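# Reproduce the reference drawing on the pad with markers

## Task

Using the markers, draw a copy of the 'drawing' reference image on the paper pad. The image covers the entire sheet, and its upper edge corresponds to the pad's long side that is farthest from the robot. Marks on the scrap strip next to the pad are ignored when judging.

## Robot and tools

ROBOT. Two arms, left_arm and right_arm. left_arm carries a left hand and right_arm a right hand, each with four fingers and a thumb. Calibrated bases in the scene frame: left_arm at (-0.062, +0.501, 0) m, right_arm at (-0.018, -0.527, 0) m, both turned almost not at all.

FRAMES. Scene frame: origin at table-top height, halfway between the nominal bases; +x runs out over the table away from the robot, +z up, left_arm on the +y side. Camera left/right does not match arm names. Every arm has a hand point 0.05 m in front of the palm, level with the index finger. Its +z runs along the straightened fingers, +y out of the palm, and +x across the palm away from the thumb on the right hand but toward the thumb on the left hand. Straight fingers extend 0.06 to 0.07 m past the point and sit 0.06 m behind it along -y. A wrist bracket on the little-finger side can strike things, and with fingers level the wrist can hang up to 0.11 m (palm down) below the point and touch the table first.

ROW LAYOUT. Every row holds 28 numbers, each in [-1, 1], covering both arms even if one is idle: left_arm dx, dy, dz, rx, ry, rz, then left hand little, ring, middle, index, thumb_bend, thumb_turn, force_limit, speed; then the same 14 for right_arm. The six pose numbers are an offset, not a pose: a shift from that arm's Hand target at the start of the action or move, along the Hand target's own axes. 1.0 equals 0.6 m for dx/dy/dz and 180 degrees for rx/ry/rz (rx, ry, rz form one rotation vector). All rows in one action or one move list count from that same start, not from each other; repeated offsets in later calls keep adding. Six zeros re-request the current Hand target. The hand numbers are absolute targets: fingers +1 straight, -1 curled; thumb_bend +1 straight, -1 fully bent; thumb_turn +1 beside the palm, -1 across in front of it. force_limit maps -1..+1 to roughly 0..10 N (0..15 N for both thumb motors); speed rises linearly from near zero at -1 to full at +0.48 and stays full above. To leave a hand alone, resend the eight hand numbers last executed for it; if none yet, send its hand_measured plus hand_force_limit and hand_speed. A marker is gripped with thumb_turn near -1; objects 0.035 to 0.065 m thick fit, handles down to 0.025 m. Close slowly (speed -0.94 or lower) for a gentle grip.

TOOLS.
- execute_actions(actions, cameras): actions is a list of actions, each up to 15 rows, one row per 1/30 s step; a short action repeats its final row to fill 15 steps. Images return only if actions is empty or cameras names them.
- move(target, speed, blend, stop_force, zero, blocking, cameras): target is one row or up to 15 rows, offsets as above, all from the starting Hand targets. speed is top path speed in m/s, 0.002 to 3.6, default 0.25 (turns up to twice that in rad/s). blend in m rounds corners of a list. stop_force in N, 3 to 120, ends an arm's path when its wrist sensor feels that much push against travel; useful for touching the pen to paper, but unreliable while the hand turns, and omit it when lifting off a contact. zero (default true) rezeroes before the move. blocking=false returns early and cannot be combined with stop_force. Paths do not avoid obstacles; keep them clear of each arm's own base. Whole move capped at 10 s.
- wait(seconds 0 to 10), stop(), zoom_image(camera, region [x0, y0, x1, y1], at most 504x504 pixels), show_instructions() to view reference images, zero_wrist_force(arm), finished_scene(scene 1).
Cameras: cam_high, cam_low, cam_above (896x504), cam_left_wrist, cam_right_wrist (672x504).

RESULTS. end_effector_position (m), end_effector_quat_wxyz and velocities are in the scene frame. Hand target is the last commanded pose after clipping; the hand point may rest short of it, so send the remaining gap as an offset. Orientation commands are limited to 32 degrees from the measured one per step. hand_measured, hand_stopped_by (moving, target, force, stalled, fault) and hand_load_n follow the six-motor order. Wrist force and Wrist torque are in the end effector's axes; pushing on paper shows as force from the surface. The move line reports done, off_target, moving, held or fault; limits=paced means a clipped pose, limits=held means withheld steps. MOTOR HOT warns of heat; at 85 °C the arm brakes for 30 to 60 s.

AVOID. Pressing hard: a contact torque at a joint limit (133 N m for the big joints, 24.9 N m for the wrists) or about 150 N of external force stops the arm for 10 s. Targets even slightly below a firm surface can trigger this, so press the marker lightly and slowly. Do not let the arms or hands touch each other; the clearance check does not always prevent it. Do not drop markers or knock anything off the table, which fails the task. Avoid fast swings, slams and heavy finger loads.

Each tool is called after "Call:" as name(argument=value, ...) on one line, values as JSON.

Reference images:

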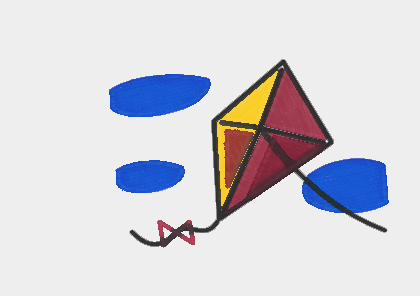

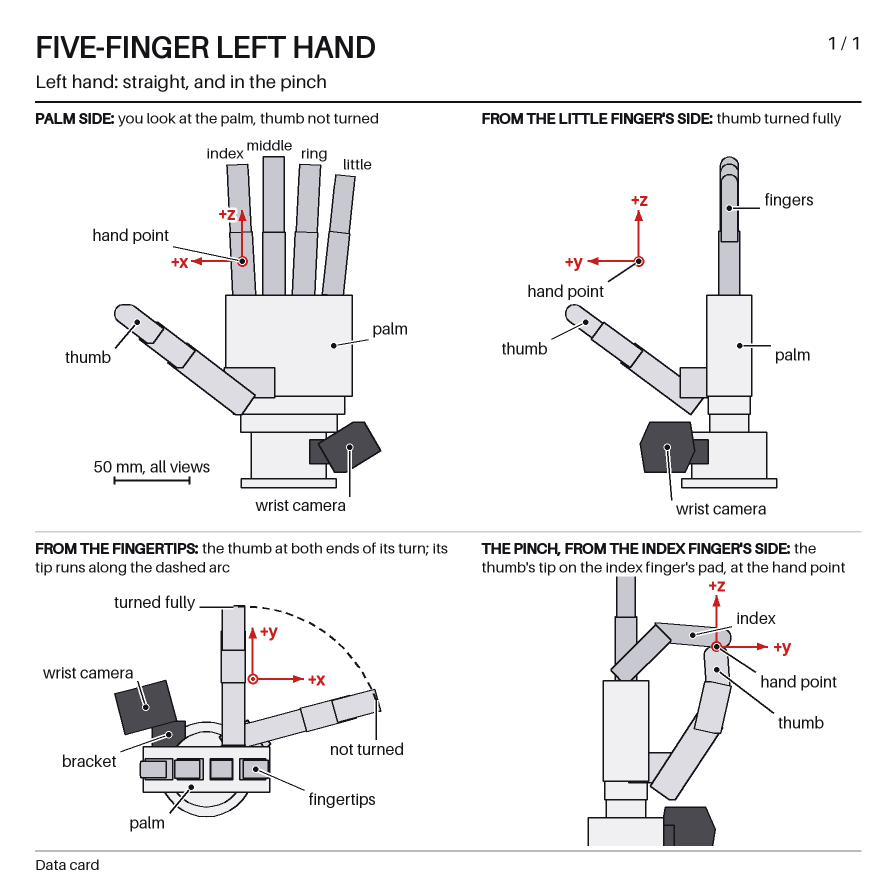

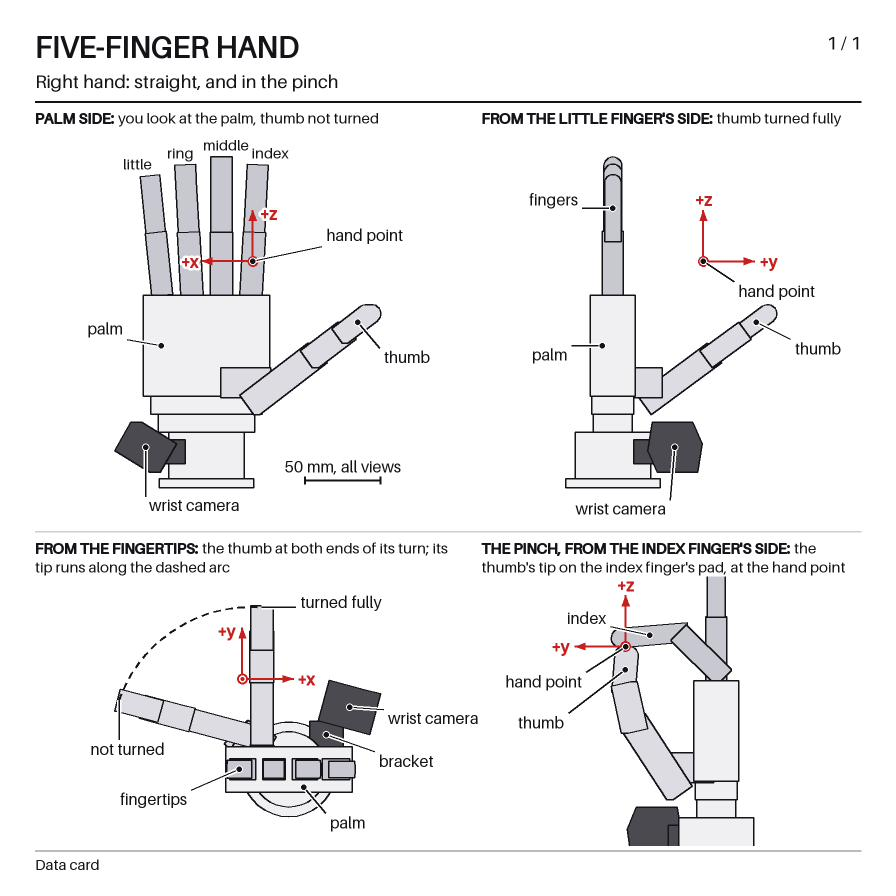

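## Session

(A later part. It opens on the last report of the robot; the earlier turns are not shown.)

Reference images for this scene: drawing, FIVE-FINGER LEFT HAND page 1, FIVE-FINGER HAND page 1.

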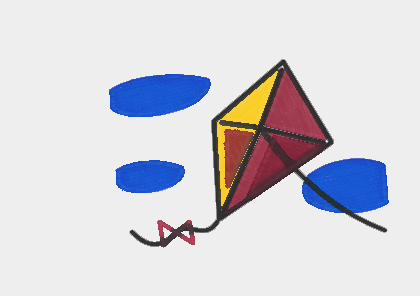

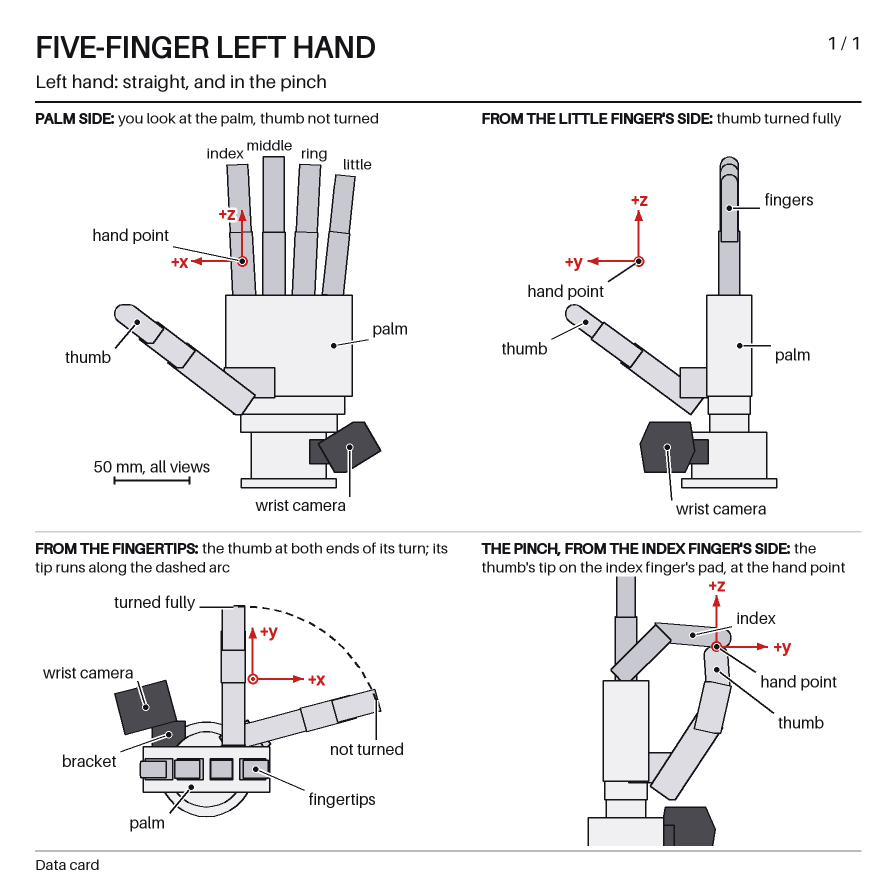

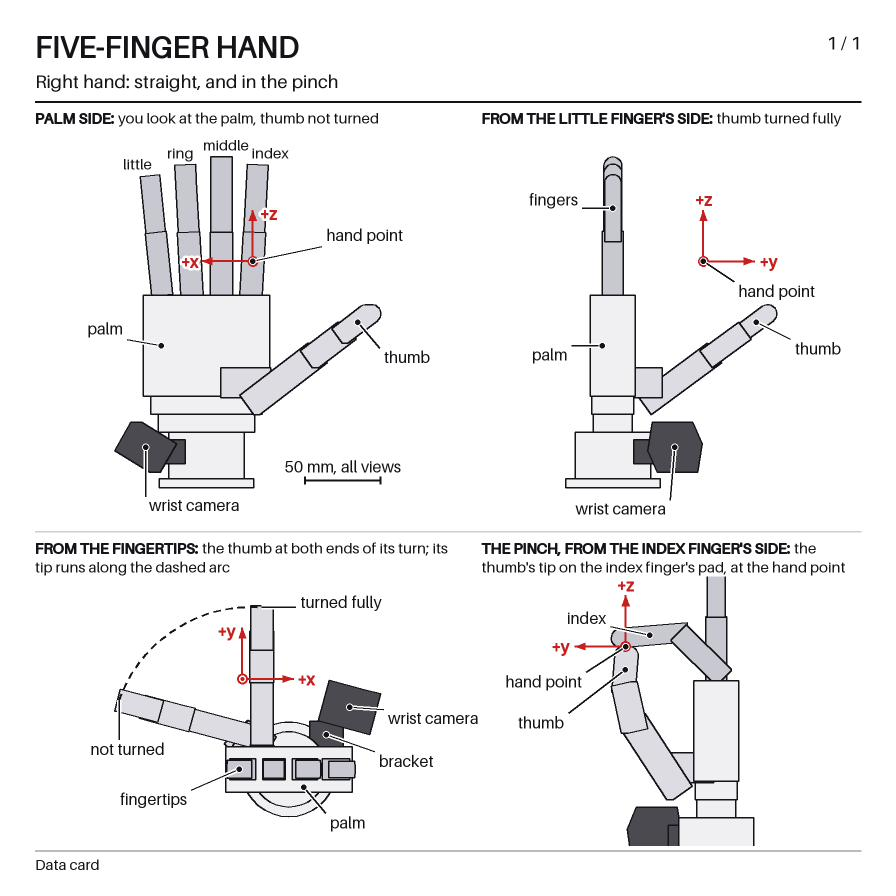

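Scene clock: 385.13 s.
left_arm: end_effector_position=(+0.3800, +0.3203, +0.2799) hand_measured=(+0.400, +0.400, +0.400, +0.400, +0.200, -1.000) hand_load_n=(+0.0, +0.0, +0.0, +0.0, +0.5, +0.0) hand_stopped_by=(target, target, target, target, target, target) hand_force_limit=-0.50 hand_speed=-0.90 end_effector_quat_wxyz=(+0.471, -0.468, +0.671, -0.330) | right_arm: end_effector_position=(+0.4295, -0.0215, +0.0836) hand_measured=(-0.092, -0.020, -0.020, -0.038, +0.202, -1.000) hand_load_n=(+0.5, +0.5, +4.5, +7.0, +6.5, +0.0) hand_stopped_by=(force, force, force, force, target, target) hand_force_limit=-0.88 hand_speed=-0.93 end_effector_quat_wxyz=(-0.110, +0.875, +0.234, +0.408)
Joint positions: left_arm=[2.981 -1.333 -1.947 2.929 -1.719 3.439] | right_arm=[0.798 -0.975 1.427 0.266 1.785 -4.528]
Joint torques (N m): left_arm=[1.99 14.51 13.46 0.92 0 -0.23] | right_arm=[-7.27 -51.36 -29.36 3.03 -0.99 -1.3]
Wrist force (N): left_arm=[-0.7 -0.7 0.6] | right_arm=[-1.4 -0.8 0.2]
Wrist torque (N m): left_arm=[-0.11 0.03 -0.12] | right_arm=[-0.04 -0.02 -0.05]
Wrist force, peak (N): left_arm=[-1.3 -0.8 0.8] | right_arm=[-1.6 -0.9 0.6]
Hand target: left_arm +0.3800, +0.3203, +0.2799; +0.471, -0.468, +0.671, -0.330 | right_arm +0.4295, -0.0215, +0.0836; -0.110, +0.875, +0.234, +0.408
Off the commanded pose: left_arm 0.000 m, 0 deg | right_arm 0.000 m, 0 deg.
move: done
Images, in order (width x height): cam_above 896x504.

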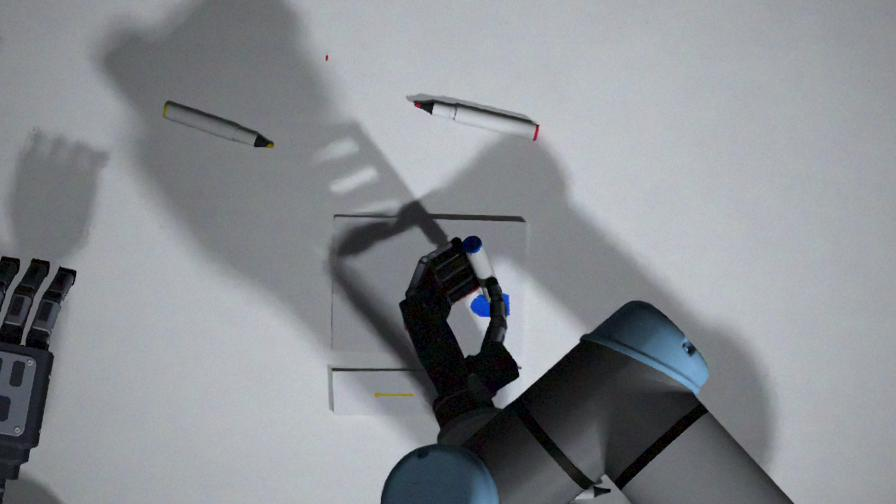

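Call:
move(target=[0,0,0,0,0,0,0.4,0.4,0.4,0.4,0.2,-1,-0.5,-0.9,0.10582,-0.11739,0.15203,0,0,0,-0.3,-0.3,-0.5,-0.5,0.2,-1,-0.88,-0.93], speed=0.2, cameras=["cam_above"])

Call:
zoom_image(camera="cam_above", region=[340, 200, 460, 320])

Scene clock: 388.60 s.
left_arm: end_effector_position=(+0.3800, +0.3203, +0.2799) hand_measured=(+0.400, +0.400, +0.400, +0.400, +0.200, -1.000) hand_load_n=(+0.0, +0.0, -0.5, +0.0, +0.0, +0.0) hand_stopped_by=(target, target, target, target, target, target) hand_force_limit=-0.50 hand_speed=-0.90 end_effector_quat_wxyz=(+0.471, -0.468, +0.671, -0.330) | right_arm: end_effector_position=(+0.4902, +0.0948, +0.0737) hand_measured=(-0.092, -0.020, -0.020, -0.038, +0.202, -1.000) hand_load_n=(+0.5, +0.0, +4.0, +7.0, +7.0, +0.0) hand_stopped_by=(force, force, force, force, target, target) hand_force_limit=-0.88 hand_speed=-0.93 end_effector_quat_wxyz=(-0.110, +0.875, +0.234, +0.408)
Joint positions: left_arm=[2.981 -1.333 -1.947 2.929 -1.719 3.439] | right_arm=[0.854 -0.633 0.841 0.518 1.827 -4.489]
Joint torques (N m): left_arm=[1.58 14.31 14.42 0.94 -0.14 -0.25] | right_arm=[7.21 -50.39 -30.58 3.26 1.2 1.85]
Wrist force (N): left_arm=[-0.6 -0.8 0.6] | right_arm=[-1.7 -0.8 0.6]
Wrist torque (N m): left_arm=[-0.10 0.01 -0.11] | right_arm=[-0.05 0.02 -0.20]
Wrist force, peak (N): left_arm=[-1.2 -1.1 0.5] | right_arm=[-1.5 -1.2 0.9]
Hand target: left_arm +0.3800, +0.3203, +0.2799; +0.471, -0.468, +0.671, -0.330 | right_arm +0.4902, +0.0948, +0.0737; -0.110, +0.875, +0.234, +0.408
Off the commanded pose: left_arm 0.000 m, 0 deg | right_arm 0.000 m, 0 deg.
move: done
Images, in order (width x height): cam_above 896x504.

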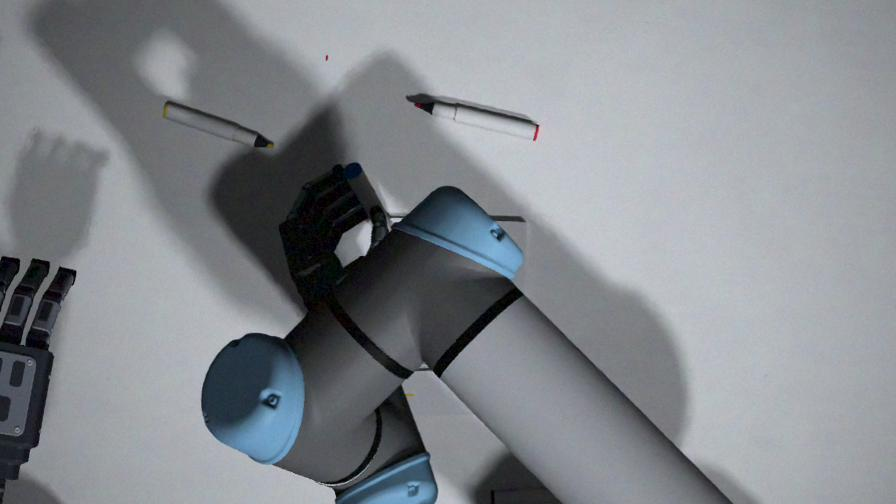

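Scaled by 4.200 from the camera's 896x504 image, which has a finer 1280x720 frame.

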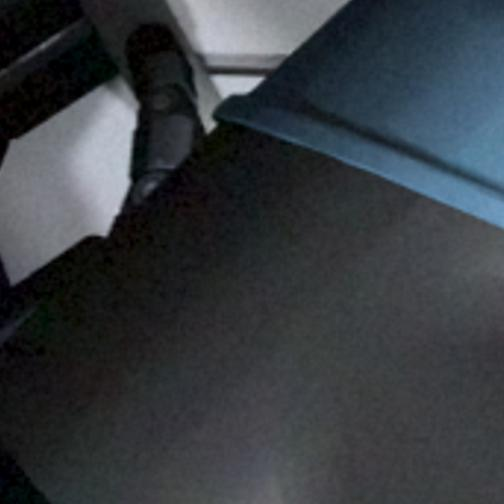

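Call:
move(target=[[0,0,0,0,0,0,0.4,0.4,0.4,0.4,0.2,-1,-0.5,-0.9,-0.01287,0,0.01079,0,0,0,-0.3,-0.3,-0.5,-0.5,0.2,-1,-0.88,-0.93],[0,0,0,0,0,0,0.4,0.4,0.4,0.4,0.2,-1,-0.5,-0.9,-0.02573,0.03891,-0.00453,0,0,0,-0.3,-0.3,-0.5,-0.5,0.2,-1,-0.88,-0.93],[0,0,0,0,0,0,0.4,0.4,0.4,0.4,0.2,-1,-0.5,-0.9,-0.02969,0.04362,-0.00925,0,0,0,-0.3,-0.3,-0.5,-0.5,0.2,-1,-0.88,-0.93],[0,0,0,0,0,0,0.4,0.4,0.4,0.4,0.2,-1,-0.5,-0.9,-0.0114,-0.01175,0.01255,0,0,0,-0.3,-0.3,-0.5,-0.5,0.2,-1,-0.88,-0.93],[0,0,0,0,0,0,0.4,0.4,0.4,0.4,0.2,-1,-0.5,-0.9,-0.01093,-0.02047,0.01311,0,0,0,-0.3,-0.3,-0.5,-0.5,0.2,-1,-0.88,-0.93]], speed=0.06, cameras=["cam_above","cam_low"])

Call:
zoom_image(camera="cam_low", region=[370, 240, 500, 330])

Scene clock: 392.30 s.
left_arm: end_effector_position=(+0.3800, +0.3203, +0.2799) hand_measured=(+0.400, +0.400, +0.400, +0.400, +0.200, -1.000) hand_load_n=(+0.0, +0.0, +0.0, +0.0, +0.0, +0.0) hand_stopped_by=(target, target, target, target, target, target) hand_force_limit=-0.50 hand_speed=-0.90 end_effector_quat_wxyz=(+0.471, -0.468, +0.671, -0.330) | right_arm: end_effector_position=(+0.4857, +0.1063, +0.0637) hand_measured=(-0.092, -0.020, -0.020, -0.038, +0.202, -1.000) hand_load_n=(+1.5, +1.0, +4.0, +5.5, +7.0, -1.0) hand_stopped_by=(force, force, force, force, target, target) hand_force_limit=-0.88 hand_speed=-0.93 end_effector_quat_wxyz=(-0.110, +0.875, +0.234, +0.408)
Joint positions: left_arm=[2.981 -1.333 -1.947 2.929 -1.719 3.439] | right_arm=[0.87 -0.6 0.805 0.524 1.84 -4.478]
Joint torques (N m): left_arm=[1.8 14.06 14.04 0.9 -0.13 -0.17] | right_arm=[8.96 -50.61 -29.84 3.05 1.03 1.99]
Wrist force (N): left_arm=[-0.9 -1.0 0.5] | right_arm=[-0.6 -0.3 -0.4]
Wrist torque (N m): left_arm=[-0.14 0.06 -0.13] | right_arm=[-0.03 -0.07 -0.21]
Wrist force, peak (N): left_arm=[-1.0 -1.1 0.6] | right_arm=[0.5 -1.8 -0.7]
Hand target: left_arm +0.3800, +0.3203, +0.2799; +0.471, -0.468, +0.671, -0.330 | right_arm +0.4857, +0.1064, +0.0637; -0.110, +0.875, +0.234, +0.408
Off the commanded pose: left_arm 0.000 m, 0 deg | right_arm 0.000 m, 0 deg.
move: done
Images, in order (width x height): cam_low 896x504, cam_above 896x504.

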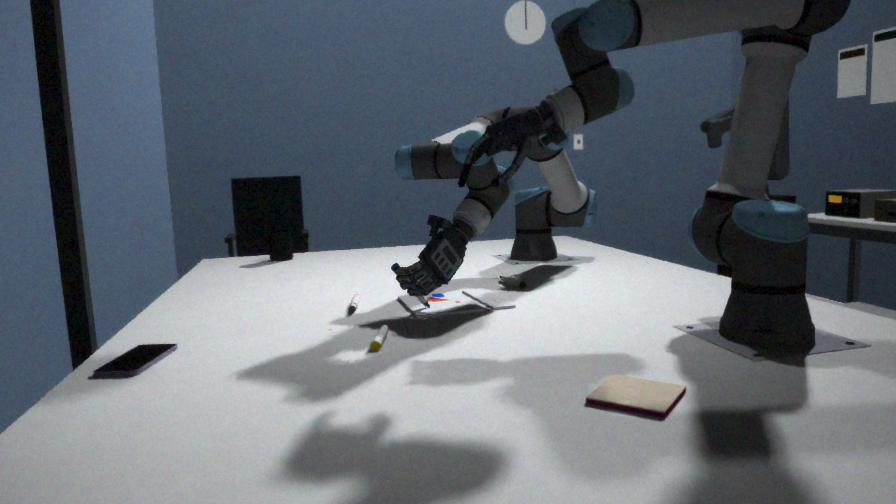

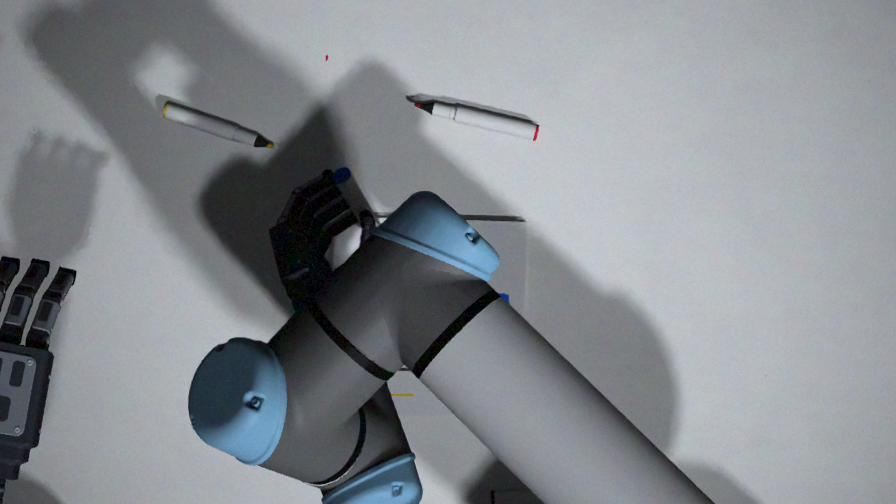

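Scaled by 3.877 from the camera's 896x504 image, which has a finer 1280x720 frame.

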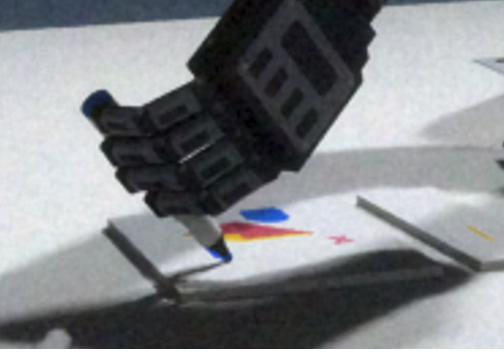

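Call:
move(target=[[0,0,0,0,0,0,0.4,0.4,0.4,0.4,0.2,-1,-0.5,-0.9,-0.02042,0.06181,-0.02434,0,0,0,-0.3,-0.3,-0.5,-0.5,0.2,-1,-0.88,-0.93],[0,0,0,0,0,0,0.4,0.4,0.4,0.4,0.2,-1,-0.5,-0.9,-0.02181,0.05874,-0.026,0,0,0,-0.3,-0.3,-0.5,-0.5,0.2,-1,-0.88,-0.93],[0,0,0,0,0,0,0.4,0.4,0.4,0.4,0.2,-1,-0.5,-0.9,-0.00012,-0.00693,-0.00014,0,0,0,-0.3,-0.3,-0.5,-0.5,0.2,-1,-0.88,-0.93],[0,0,0,0,0,0,0.4,0.4,0.4,0.4,0.2,-1,-0.5,-0.9,-0.00099,-0.01157,-0.00119,0,0,0,-0.3,-0.3,-0.5,-0.5,0.2,-1,-0.88,-0.93],[0,0,0,0,0,0,0.4,0.4,0.4,0.4,0.2,-1,-0.5,-0.9,-0.023,0.05506,-0.02742,0,0,0,-0.3,-0.3,-0.5,-0.5,0.2,-1,-0.88,-0.93],[0,0,0,0,0,0,0.4,0.4,0.4,0.4,0.2,-1,-0.5,-0.9,-0.02393,0.05057,-0.02852,0,0,0,-0.3,-0.3,-0.5,-0.5,0.2,-1,-0.88,-0.93],[0,0,0,0,0,0,0.4,0.4,0.4,0.4,0.2,-1,-0.5,-0.9,-0.0029,-0.01309,-0.00346,0,0,0,-0.3,-0.3,-0.5,-0.5,0.2,-1,-0.88,-0.93],[0,0,0,0,0,0,0.4,0.4,0.4,0.4,0.2,-1,-0.5,-0.9,-0.00482,-0.01454,-0.00577,0,0,0,-0.3,-0.3,-0.5,-0.5,0.2,-1,-0.88,-0.93]], speed=0.06, cameras=[])

Scene clock: 398.47 s.
left_arm: end_effector_position=(+0.3800, +0.3203, +0.2799) hand_measured=(+0.400, +0.400, +0.400, +0.400, +0.200, -1.000) hand_load_n=(+0.0, +0.0, +0.0, +0.0, +0.0, +0.0) hand_stopped_by=(target, target, target, target, target, target) hand_force_limit=-0.50 hand_speed=-0.90 end_effector_quat_wxyz=(+0.471, -0.468, +0.671, -0.330) | right_arm: end_effector_position=(+0.4774, +0.1117, +0.0637) hand_measured=(-0.092, -0.020, -0.020, -0.038, +0.202, -1.000) hand_load_n=(+1.5, +0.5, +4.5, +5.5, +7.5, -1.5) hand_stopped_by=(force, force, force, force, target, target) hand_force_limit=-0.88 hand_speed=-0.93 end_effector_quat_wxyz=(-0.110, +0.875, +0.234, +0.408)
Joint positions: left_arm=[2.981 -1.333 -1.947 2.929 -1.719 3.439] | right_arm=[0.885 -0.596 0.799 0.53 1.851 -4.468]
Joint torques (N m): left_arm=[2.11 14.52 14.24 1.05 -0.18 -0.19] | right_arm=[8.23 -64.05 -10.85 -2.04 1.12 1.98]
Wrist force (N): left_arm=[-0.7 -1.0 0.3] | right_arm=[0.3 -0.5 -0.4]
Wrist torque (N m): left_arm=[-0.12 0.03 -0.12] | right_arm=[-0.04 -0.07 -0.21]
Wrist force, peak (N): left_arm=[-1.2 -1.2 0.7] | right_arm=[0.1 -1.5 -0.6]
Hand target: left_arm +0.3800, +0.3203, +0.2799; +0.471, -0.468, +0.671, -0.330 | right_arm +0.4774, +0.1117, +0.0637; -0.110, +0.875, +0.234, +0.408
Off the commanded pose: left_arm 0.000 m, 0 deg | right_arm 0.000 m, 0 deg.
move: done
No camera images: "cameras" was empty.

Call:
move(target=[[0,0,0,0,0,0,0.4,0.4,0.4,0.4,0.2,-1,-0.5,-0.9,-0.01962,0.05937,-0.02337,0,0,0,-0.3,-0.3,-0.5,-0.5,0.2,-1,-0.88,-0.93],[0,0,0,0,0,0,0.4,0.4,0.4,0.4,0.2,-1,-0.5,-0.9,-0.01959,0.05198,-0.02333,0,0,0,-0.3,-0.3,-0.5,-0.5,0.2,-1,-0.88,-0.93],[0,0,0,0,0,0,0.4,0.4,0.4,0.4,0.2,-1,-0.5,-0.9,-0.00196,-0.00138,-0.00232,0,0,0,-0.3,-0.3,-0.5,-0.5,0.2,-1,-0.88,-0.93],[0,0,0,0,0,0,0.4,0.4,0.4,0.4,0.2,-1,-0.5,-0.9,-0.00392,-0.00275,-0.00465,0,0,0,-0.3,-0.3,-0.5,-0.5,0.2,-1,-0.88,-0.93],[0,0,0,0,0,0,0.4,0.4,0.4,0.4,0.2,-1,-0.5,-0.9,-0.01874,0.04209,-0.02231,0,0,0,-0.3,-0.3,-0.5,-0.5,0.2,-1,-0.88,-0.93],[0,0,0,0,0,0,0.4,0.4,0.4,0.4,0.2,-1,-0.5,-0.9,-0.01684,0.02908,-0.02005,0,0,0,-0.3,-0.3,-0.5,-0.5,0.2,-1,-0.88,-0.93],[0,0,0,0,0,0,0.4,0.4,0.4,0.4,0.2,-1,-0.5,-0.9,-0.00692,-0.00093,-0.00824,0,0,0,-0.3,-0.3,-0.5,-0.5,0.2,-1,-0.88,-0.93],[0,0,0,0,0,0,0.4,0.4,0.4,0.4,0.2,-1,-0.5,-0.9,-0.0092,0.00193,-0.01094,0,0,0,-0.3,-0.3,-0.5,-0.5,0.2,-1,-0.88,-0.93],[0,0,0,0,0,0,0.4,0.4,0.4,0.4,0.2,-1,-0.5,-0.9,-0.01483,0.01898,-0.01766,0,0,0,-0.3,-0.3,-0.5,-0.5,0.2,-1,-0.88,-0.93],[0,0,0,0,0,0,0.4,0.4,0.4,0.4,0.2,-1,-0.5,-0.9,0.0107,0.01898,-0.03909,0,0,0,-0.3,-0.3,-0.5,-0.5,0.2,-1,-0.88,-0.93]], speed=0.06, cameras=["cam_low"])

Call:
zoom_image(camera="cam_low", region=[370, 240, 500, 330])

Scene clock: 405.10 s.
left_arm: end_effector_position=(+0.3800, +0.3203, +0.2799) hand_measured=(+0.400, +0.400, +0.400, +0.400, +0.200, -1.000) hand_load_n=(+0.0, +0.0, +0.0, +0.0, +0.0, +0.0) hand_stopped_by=(target, target, target, target, target, target) hand_force_limit=-0.50 hand_speed=-0.90 end_effector_quat_wxyz=(+0.471, -0.468, +0.671, -0.330) | right_arm: end_effector_position=(+0.4711, +0.0949, +0.0836) hand_measured=(-0.092, -0.020, -0.020, -0.038, +0.202, -1.000) hand_load_n=(+0.5, +0.5, +4.5, +6.5, +6.5, -0.5) hand_stopped_by=(force, force, force, force, target, target) hand_force_limit=-0.88 hand_speed=-0.93 end_effector_quat_wxyz=(-0.110, +0.875, +0.234, +0.408)
Joint positions: left_arm=[2.981 -1.333 -1.947 2.929 -1.719 3.439] | right_arm=[0.876 -0.666 0.879 0.518 1.844 -4.474]
Joint torques (N m): left_arm=[1.42 14.33 14.33 1.23 -0.24 -0.33] | right_arm=[-7.24 -64.23 -31.98 3.01 -0.22 -0.77]
Wrist force (N): left_arm=[-0.9 -1.0 0.3] | right_arm=[-1.5 -0.7 0.4]
Wrist torque (N m): left_arm=[-0.11 0.05 -0.13] | right_arm=[-0.04 -0.02 -0.05]
Wrist force, peak (N): left_arm=[-0.9 -1.4 0.6] | right_arm=[-1.8 -0.5 0.7]
Hand target: left_arm +0.3800, +0.3203, +0.2799; +0.471, -0.468, +0.671, -0.330 | right_arm +0.4711, +0.0949, +0.0837; -0.110, +0.875, +0.234, +0.408
Off the commanded pose: left_arm 0.000 m, 0 deg | right_arm 0.000 m, 0 deg.
move: done
Images, in order (width x height): cam_low 896x504.

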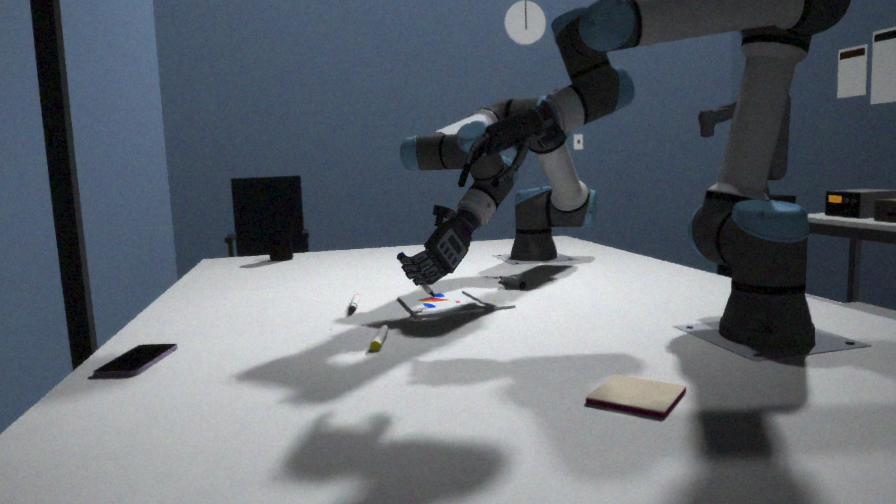

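Scaled by 3.877 from the camera's 896x504 image, which has a finer 1280x720 frame.

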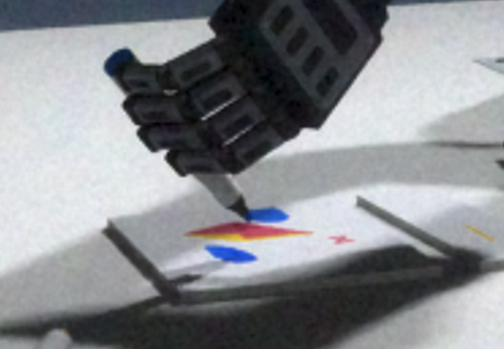

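Call:
move(target=[[0,0,0,0,0,0,0.4,0.4,0.4,0.4,0.2,-1,-0.5,-0.9,-0.03272,-0.02766,-0.01306,0,0,0,-0.3,-0.3,-0.5,-0.5,0.2,-1,-0.88,-0.93],[0,0,0,0,0,0,0.4,0.4,0.4,0.4,0.2,-1,-0.5,-0.9,-0.04561,-0.02766,-0.00224,0,0,0,-0.3,-0.3,-0.5,-0.5,0.2,-1,-0.88,-0.93],[0,0,0,0,0,0,0.4,0.4,0.4,0.4,0.2,-1,-0.5,-0.9,-0.05491,0.0005,-0.01333,0,0,0,-0.3,-0.3,-0.5,-0.5,0.2,-1,-0.88,-0.93],[0,0,0,0,0,0,0.4,0.4,0.4,0.4,0.2,-1,-0.5,-0.9,-0.05866,0.00454,-0.01779,0,0,0,-0.3,-0.3,-0.5,-0.5,0.2,-1,-0.88,-0.93],[0,0,0,0,0,0,0.4,0.4,0.4,0.4,0.2,-1,-0.5,-0.9,-0.04421,-0.03919,-0.00057,0,0,0,-0.3,-0.3,-0.5,-0.5,0.2,-1,-0.88,-0.93],[0,0,0,0,0,0,0.4,0.4,0.4,0.4,0.2,-1,-0.5,-0.9,-0.04599,-0.04109,-0.0027,0,0,0,-0.3,-0.3,-0.5,-0.5,0.2,-1,-0.88,-0.93],[0,0,0,0,0,0,0.4,0.4,0.4,0.4,0.2,-1,-0.5,-0.9,-0.06142,0.0056,-0.02108,0,0,0,-0.3,-0.3,-0.5,-0.5,0.2,-1,-0.88,-0.93],[0,0,0,0,0,0,0.4,0.4,0.4,0.4,0.2,-1,-0.5,-0.9,-0.06357,0.00482,-0.02365,0,0,0,-0.3,-0.3,-0.5,-0.5,0.2,-1,-0.88,-0.93],[0,0,0,0,0,0,0.4,0.4,0.4,0.4,0.2,-1,-0.5,-0.9,-0.0479,-0.04261,-0.00498,0,0,0,-0.3,-0.3,-0.5,-0.5,0.2,-1,-0.88,-0.93]], speed=0.06, cameras=[])

Call:
move(target=[[0,0,0,0,0,0,0.4,0.4,0.4,0.4,0.2,-1,-0.5,-0.9,-0.00191,-0.00153,-0.00227,0,0,0,-0.3,-0.3,-0.5,-0.5,0.2,-1,-0.88,-0.93],[0,0,0,0,0,0,0.4,0.4,0.4,0.4,0.2,-1,-0.5,-0.9,-0.01746,0.04553,-0.0208,0,0,0,-0.3,-0.3,-0.5,-0.5,0.2,-1,-0.88,-0.93],[0,0,0,0,0,0,0.4,0.4,0.4,0.4,0.2,-1,-0.5,-0.9,-0.0185,0.04142,-0.02205,0,0,0,-0.3,-0.3,-0.5,-0.5,0.2,-1,-0.88,-0.93],[0,0,0,0,0,0,0.4,0.4,0.4,0.4,0.2,-1,-0.5,-0.9,-0.00388,-0.00283,-0.00462,0,0,0,-0.3,-0.3,-0.5,-0.5,0.2,-1,-0.88,-0.93],[0,0,0,0,0,0,0.4,0.4,0.4,0.4,0.2,-1,-0.5,-0.9,-0.00646,-0.00235,-0.00768,0,0,0,-0.3,-0.3,-0.5,-0.5,0.2,-1,-0.88,-0.93],[0,0,0,0,0,0,0.4,0.4,0.4,0.4,0.2,-1,-0.5,-0.9,-0.01882,0.03508,-0.02242,0,0,0,-0.3,-0.3,-0.5,-0.5,0.2,-1,-0.88,-0.93],[0,0,0,0,0,0,0.4,0.4,0.4,0.4,0.2,-1,-0.5,-0.9,-0.01817,0.02763,-0.02164,0,0,0,-0.3,-0.3,-0.5,-0.5,0.2,-1,-0.88,-0.93],[0,0,0,0,0,0,0.4,0.4,0.4,0.4,0.2,-1,-0.5,-0.9,-0.00935,0.00095,-0.01113,0,0,0,-0.3,-0.3,-0.5,-0.5,0.2,-1,-0.88,-0.93],[0,0,0,0,0,0,0.4,0.4,0.4,0.4,0.2,-1,-0.5,-0.9,0.01618,0.00095,-0.03256,0,0,0,-0.3,-0.3,-0.5,-0.5,0.2,-1,-0.88,-0.93]], speed=0.06, cameras=[])

Call:
move(target=[0,0,0,0,0,0,0.4,0.4,0.4,0.4,0.2,-1,-0.5,-0.9,-0.0907,0.3387,-0.3297,0,0,0,-0.3,-0.3,-0.5,-0.5,0.2,-1,-0.88,-0.93], speed=0.25, cameras=["cam_above"])

Call:
zoom_image(camera="cam_above", region=[325, 205, 535, 365])

Scene clock: 413.03 s.
left_arm: end_effector_position=(+0.3800, +0.3203, +0.2799) hand_measured=(+0.400, +0.400, +0.400, +0.400, +0.200, -1.000) hand_load_n=(+0.0, +0.0, +0.0, +0.0, +0.0, +0.0) hand_stopped_by=(target, target, target, target, target, target) hand_force_limit=-0.50 hand_speed=-0.90 end_effector_quat_wxyz=(+0.471, -0.468, +0.671, -0.330) | right_arm: end_effector_position=(+0.4403, +0.1066, +0.0636) hand_measured=(-0.092, -0.020, -0.020, -0.038, +0.202, -1.000) hand_load_n=(+1.5, +1.0, +4.0, +5.0, +7.5, -1.0) hand_stopped_by=(force, force, force, force, target, target) hand_force_limit=-0.88 hand_speed=-0.93 end_effector_quat_wxyz=(-0.110, +0.875, +0.234, +0.408)
Joint positions: left_arm=[2.981 -1.333 -1.947 2.929 -1.719 3.439] | right_arm=[0.925 -0.659 0.919 0.48 1.88 -4.44]
Joint torques (N m): left_arm=[0.37 13.91 13.78 1.38 -0.33 -0.43] | right_arm=[8.78 -48.8 -30.42 3.11 1.22 1.86]
Wrist force (N): left_arm=[-0.8 -0.8 0.4] | right_arm=[-0.7 -0.2 -0.8]
Wrist torque (N m): left_arm=[-0.11 0.04 -0.13] | right_arm=[0.01 -0.07 -0.20]
Wrist force, peak (N): left_arm=[-1.1 -1.3 0.6] | right_arm=[-1.8 -1.1 0.3]
Hand target: left_arm +0.3800, +0.3203, +0.2799; +0.471, -0.468, +0.671, -0.330 | right_arm +0.4404, +0.1066, +0.0636; -0.110, +0.875, +0.234, +0.408
Off the commanded pose: left_arm 0.000 m, 0 deg | right_arm 0.000 m, 0 deg.
move: done
No camera images: "cameras" was empty.

Scene clock: 417.93 s.
left_arm: end_effector_position=(+0.3800, +0.3203, +0.2799) hand_measured=(+0.400, +0.400, +0.400, +0.400, +0.200, -1.000) hand_load_n=(+0.0, +0.0, +0.0, +0.0, +0.0, +0.0) hand_stopped_by=(target, target, target, target, target, target) hand_force_limit=-0.50 hand_speed=-0.90 end_effector_quat_wxyz=(+0.471, -0.468, +0.671, -0.330) | right_arm: end_effector_position=(+0.4331, +0.1018, +0.0835) hand_measured=(-0.092, -0.020, -0.020, -0.038, +0.202, -1.000) hand_load_n=(+0.5, +0.5, +4.5, +6.5, +6.5, +0.0) hand_stopped_by=(force, force, force, force, target, target) hand_force_limit=-0.88 hand_speed=-0.93 end_effector_quat_wxyz=(-0.110, +0.875, +0.234, +0.408)
Joint positions: left_arm=[2.981 -1.333 -1.947 2.929 -1.719 3.439] | right_arm=[0.929 -0.695 0.934 0.502 1.884 -4.437]
Joint torques (N m): left_arm=[0.4 14.11 14 1.37 -0.28 -0.52] | right_arm=[8.78 -61.76 -30.98 3.33 1.32 1.94]
Wrist force (N): left_arm=[-0.6 -1.1 0.3] | right_arm=[-1.5 -0.7 0.3]
Wrist torque (N m): left_arm=[-0.15 0.00 -0.11] | right_arm=[-0.02 -0.01 -0.18]
Wrist force, peak (N): left_arm=[-1.1 -1.2 0.6] | right_arm=[-1.8 -0.8 0.8]
Hand target: left_arm +0.3800, +0.3203, +0.2799; +0.471, -0.468, +0.671, -0.330 | right_arm +0.4331, +0.1018, +0.0836; -0.110, +0.875, +0.234, +0.408
Off the commanded pose: left_arm 0.000 m, 0 deg | right_arm 0.000 m, 0 deg.
move: done
No camera images: "cameras" was empty.

Scene clock: 419.70 s.
left_arm: end_effector_position=(+0.3800, +0.3203, +0.2799) hand_measured=(+0.400, +0.400, +0.400, +0.400, +0.200, -1.000) hand_load_n=(+0.0, +0.0, +0.0, +0.0, +0.0, +0.0) hand_stopped_by=(target, target, target, target, target, target) hand_force_limit=-0.50 hand_speed=-0.90 end_effector_quat_wxyz=(+0.471, -0.468, +0.671, -0.330) | right_arm: end_effector_position=(+0.3731, -0.1675, +0.1688) hand_measured=(-0.092, -0.020, -0.020, -0.038, +0.202, -1.000) hand_load_n=(+0.5, +0.5, +4.0, +6.5, +6.5, -0.5) hand_stopped_by=(force, force, force, force, target, target) hand_force_limit=-0.88 hand_speed=-0.93 end_effector_quat_wxyz=(-0.110, +0.875, +0.234, +0.408)
Joint positions: left_arm=[2.981 -1.333 -1.947 2.929 -1.719 3.439] | right_arm=[0.636 -1.411 1.811 0.301 1.663 -4.634]
Joint torques (N m): left_arm=[0.34 13.88 14.23 1.45 -0.4 -0.41] | right_arm=[-7.19 -34.22 -9.8 3.11 -1.42 -2.58]
Wrist force (N): left_arm=[-1.1 -0.6 0.5] | right_arm=[-1.5 -0.9 0.4]
Wrist torque (N m): left_arm=[-0.06 0.08 -0.16] | right_arm=[-0.07 -0.02 -0.06]
Wrist force, peak (N): left_arm=[-1.2 -1.1 0.5] | right_arm=[-1.5 -1.7 0.8]
Hand target: left_arm +0.3800, +0.3203, +0.2799; +0.471, -0.468, +0.671, -0.330 | right_arm +0.3730, -0.1675, +0.1688; -0.110, +0.875, +0.234, +0.408
Off the commanded pose: left_arm 0.000 m, 0 deg | right_arm 0.000 m, 0 deg.
move: done
Images, in order (width x height): cam_above 896x504.

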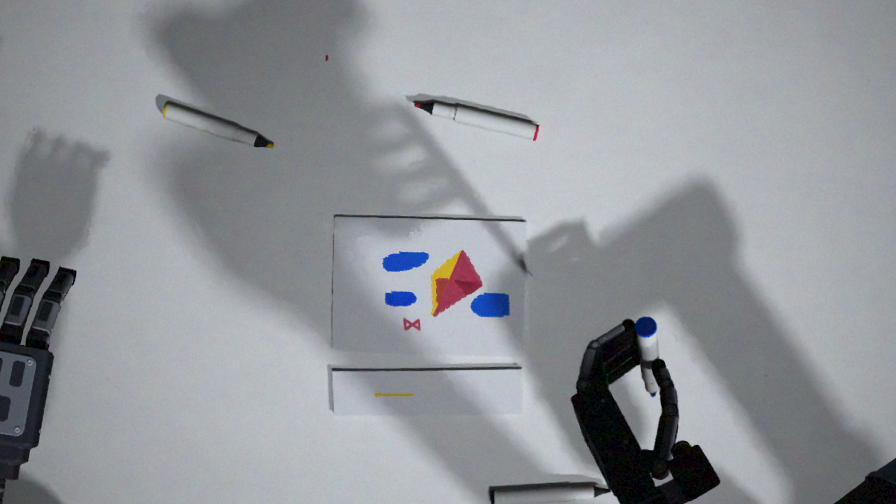

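Scaled by 2.400 from the camera's 896x504 image, which has a finer 1280x720 frame.

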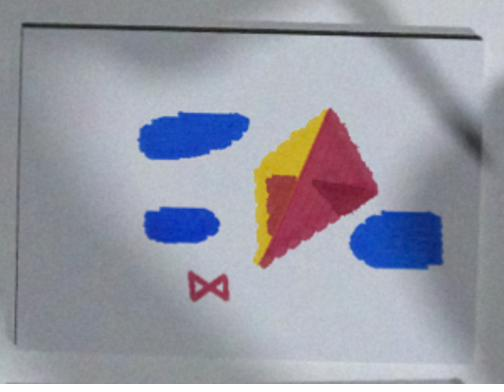

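Call:
move(target=[0,0,0,0,0,0,0.4,0.4,0.4,0.4,0.2,-1,-0.5,-0.9,0.0357,0.1857,0.2263,-0.2032,0.368,0.6309,-0.3,-0.3,-0.5,-0.5,0.2,-1,-0.88,-0.93], speed=0.25, cameras=["cam_above","cam_low"])

Call:
zoom_image(camera="cam_low", region=[330, 200, 440, 300])

Call:
zoom_image(camera="cam_above", region=[325, 205, 535, 365])

Scene clock: 425.87 s.
left_arm: end_effector_position=(+0.3800, +0.3203, +0.2799) hand_measured=(+0.400, +0.400, +0.400, +0.400, +0.200, -1.000) hand_load_n=(+0.0, +0.0, +0.0, +0.0, +0.0, +0.0) hand_stopped_by=(target, target, target, target, target, target) hand_force_limit=-0.50 hand_speed=-0.90 end_effector_quat_wxyz=(+0.471, -0.468, +0.671, -0.330) | right_arm: end_effector_position=(+0.5307, -0.2052, +0.0979) hand_measured=(-0.092, -0.020, -0.020, -0.038, +0.202, -1.000) hand_load_n=(+0.5, +0.0, +4.0, +7.0, +6.5, -0.5) hand_stopped_by=(force, force, force, force, target, target) hand_force_limit=-0.88 hand_speed=-0.93 end_effector_quat_wxyz=(+0.244, -0.349, +0.741, -0.520)
Joint positions: left_arm=[2.981 -1.333 -1.947 2.929 -1.719 3.439] | right_arm=[0.63 -0.831 1.312 0.506 2.721 -2.197]
Joint torques (N m): left_arm=[0.1 13.44 13.57 1.59 -0.45 -0.59] | right_arm=[-3.95 -41.44 -28.1 4.43 2.21 1.96]
Wrist force (N): left_arm=[-0.8 -0.9 0.7] | right_arm=[-0.3 0.2 -0.3]
Wrist torque (N m): left_arm=[-0.13 0.04 -0.12] | right_arm=[0.07 -0.01 -0.08]
Wrist force, peak (N): left_arm=[-1.4 -0.8 0.5] | right_arm=[-1.8 -0.7 0.0]
Hand target: left_arm +0.3800, +0.3203, +0.2799; +0.471, -0.468, +0.671, -0.330 | right_arm +0.5307, -0.2051, +0.0979; +0.244, -0.349, +0.741, -0.520
Off the commanded pose: left_arm 0.000 m, 0 deg | right_arm 0.000 m, 0 deg.
move: done
Images, in order (width x height): cam_low 896x504, cam_above 896x504.

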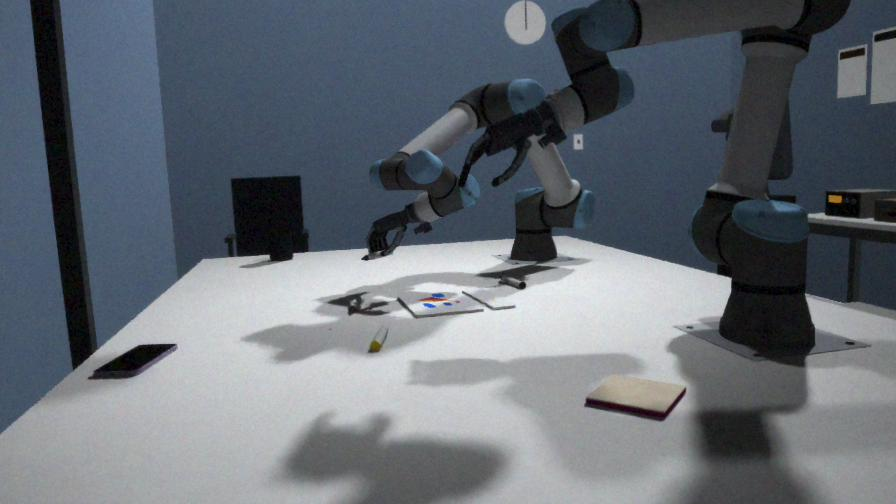

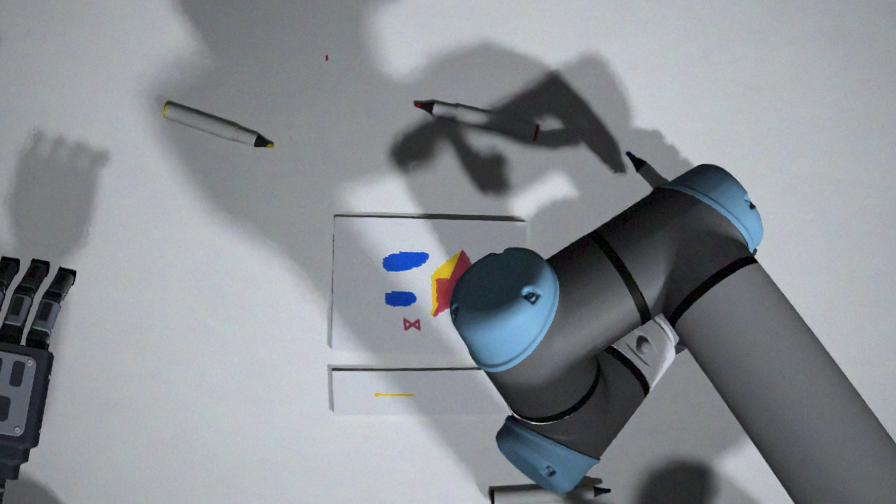

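Scaled by 4.582 from the camera's 896x504 image, which has a finer 1280x720 frame.

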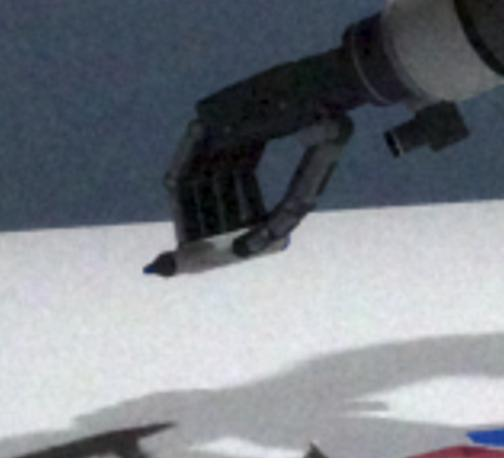

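Scaled by 2.400 from the camera's 896x504 image, which has a finer 1280x720 frame.

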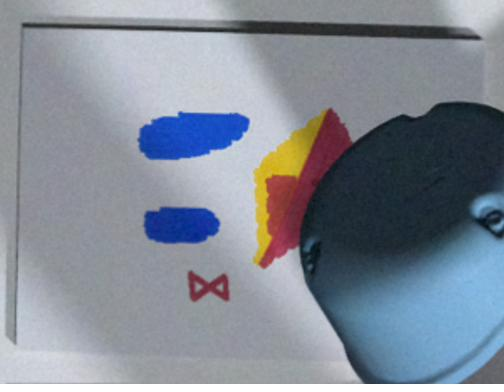

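Call:
move(target=[0,0,0,0,0,0,0.4,0.4,0.4,0.4,0.2,-1,-0.5,-0.9,0,0.1225,0.04457,0,0,0,-0.3,-0.3,-0.5,-0.5,0.2,-1,-0.88,-0.93], speed=0.1, cameras=["cam_low"])

Call:
zoom_image(camera="cam_low", region=[340, 230, 430, 310])

Scene clock: 427.53 s.
left_arm: end_effector_position=(+0.3800, +0.3203, +0.2799) hand_measured=(+0.400, +0.400, +0.400, +0.400, +0.200, -1.000) hand_load_n=(+0.0, +0.0, -0.5, +0.0, +0.0, +0.0) hand_stopped_by=(target, target, target, target, target, target) hand_force_limit=-0.50 hand_speed=-0.90 end_effector_quat_wxyz=(+0.471, -0.468, +0.671, -0.330) | right_arm: end_effector_position=(+0.5307, -0.2052, +0.0197) hand_measured=(-0.092, -0.020, -0.020, -0.038, +0.202, -1.000) hand_load_n=(+0.0, +0.0, +4.0, +7.0, +6.5, -0.5) hand_stopped_by=(force, force, force, force, target, target) hand_force_limit=-0.88 hand_speed=-0.93 end_effector_quat_wxyz=(+0.244, -0.349, +0.741, -0.520)
Joint positions: left_arm=[2.981 -1.333 -1.947 2.929 -1.719 3.439] | right_arm=[0.63 -0.731 1.358 0.362 2.721 -2.197]
Joint torques (N m): left_arm=[0.23 13.79 13.5 1.58 -0.51 -0.37] | right_arm=[-7.47 -42.16 -6.2 -0.9 -0.2 -2.59]
Wrist force (N): left_arm=[-0.9 -0.7 0.3] | right_arm=[-0.1 0.3 -0.3]
Wrist torque (N m): left_arm=[-0.08 0.05 -0.14] | right_arm=[0.09 -0.04 0.06]
Wrist force, peak (N): left_arm=[-1.3 -1.3 0.2] | right_arm=[-0.4 -0.9 -0.4]
Hand target: left_arm +0.3800, +0.3203, +0.2799; +0.471, -0.468, +0.671, -0.330 | right_arm +0.5307, -0.2052, +0.0196; +0.244, -0.349, +0.741, -0.520
Off the commanded pose: left_arm 0.000 m, 0 deg | right_arm 0.000 m, 0 deg.
move: done
Images, in order (width x height): cam_low 896x504.

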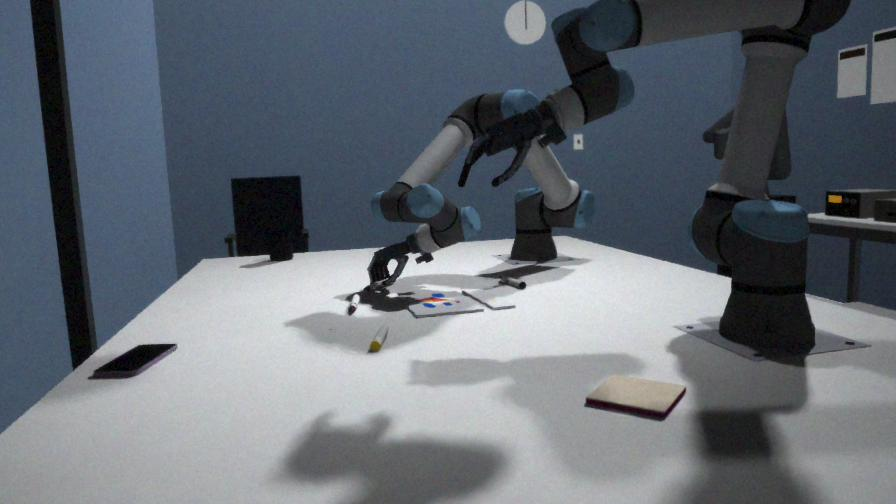

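Scaled by 5.600 from the camera's 896x504 image, which has a finer 1280x720 frame.

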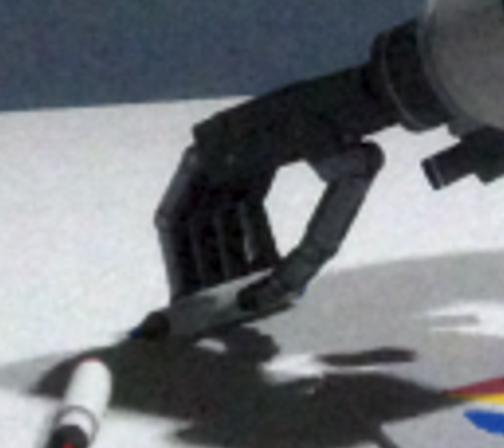

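Call:
move(target=[0,0,0,0,0,0,0.4,0.4,0.4,0.4,0.2,-1,-0.5,-0.9,0,0.00157,0.00057,0,0,0,-0.3,-0.3,-0.5,-0.5,0.2,-1,-0.88,-0.93], speed=0.02, cameras=["cam_right_wrist"])

Scene clock: 433.00 s.
left_arm: end_effector_position=(+0.3800, +0.3203, +0.2799) hand_measured=(+0.400, +0.400, +0.400, +0.400, +0.200, -1.000) hand_load_n=(+0.5, +0.0, -0.5, +0.0, +0.0, +0.0) hand_stopped_by=(target, target, target, target, target, target) hand_force_limit=-0.50 hand_speed=-0.90 end_effector_quat_wxyz=(+0.471, -0.468, +0.671, -0.330) | right_arm: end_effector_position=(+0.5307, -0.2052, +0.0187) hand_measured=(-0.092, -0.020, -0.020, -0.038, +0.202, -1.000) hand_load_n=(+0.5, +0.0, +4.0, +6.5, +6.5, -0.5) hand_stopped_by=(force, force, force, force, target, target) hand_force_limit=-0.88 hand_speed=-0.93 end_effector_quat_wxyz=(+0.244, -0.349, +0.741, -0.520)
Joint positions: left_arm=[2.981 -1.333 -1.947 2.929 -1.719 3.439] | right_arm=[0.63 -0.73 1.358 0.36 2.721 -2.198]
Joint torques (N m): left_arm=[-0.07 13.21 13.91 1.68 -0.59 -0.52] | right_arm=[-7.89 -42.37 -6.23 -0.94 -0.37 -2.45]
Wrist force (N): left_arm=[-1.0 -1.3 0.2] | right_arm=[-0.1 0.2 -0.5]
Wrist torque (N m): left_arm=[-0.16 0.07 -0.12] | right_arm=[0.08 -0.04 0.06]
Wrist force, peak (N): left_arm=[-1.3 -0.9 0.7] | right_arm=[-0.4 0.3 -0.6]
Hand target: left_arm +0.3800, +0.3203, +0.2799; +0.471, -0.468, +0.671, -0.330 | right_arm +0.5307, -0.2052, +0.0186; +0.244, -0.349, +0.741, -0.520
Off the commanded pose: left_arm 0.000 m, 0 deg | right_arm 0.000 m, 0 deg.
move: done
Images, in order (width x height): cam_right_wrist 672x504.

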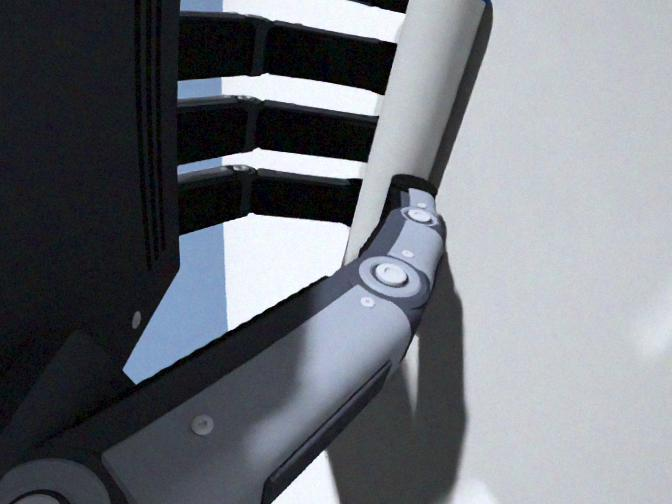

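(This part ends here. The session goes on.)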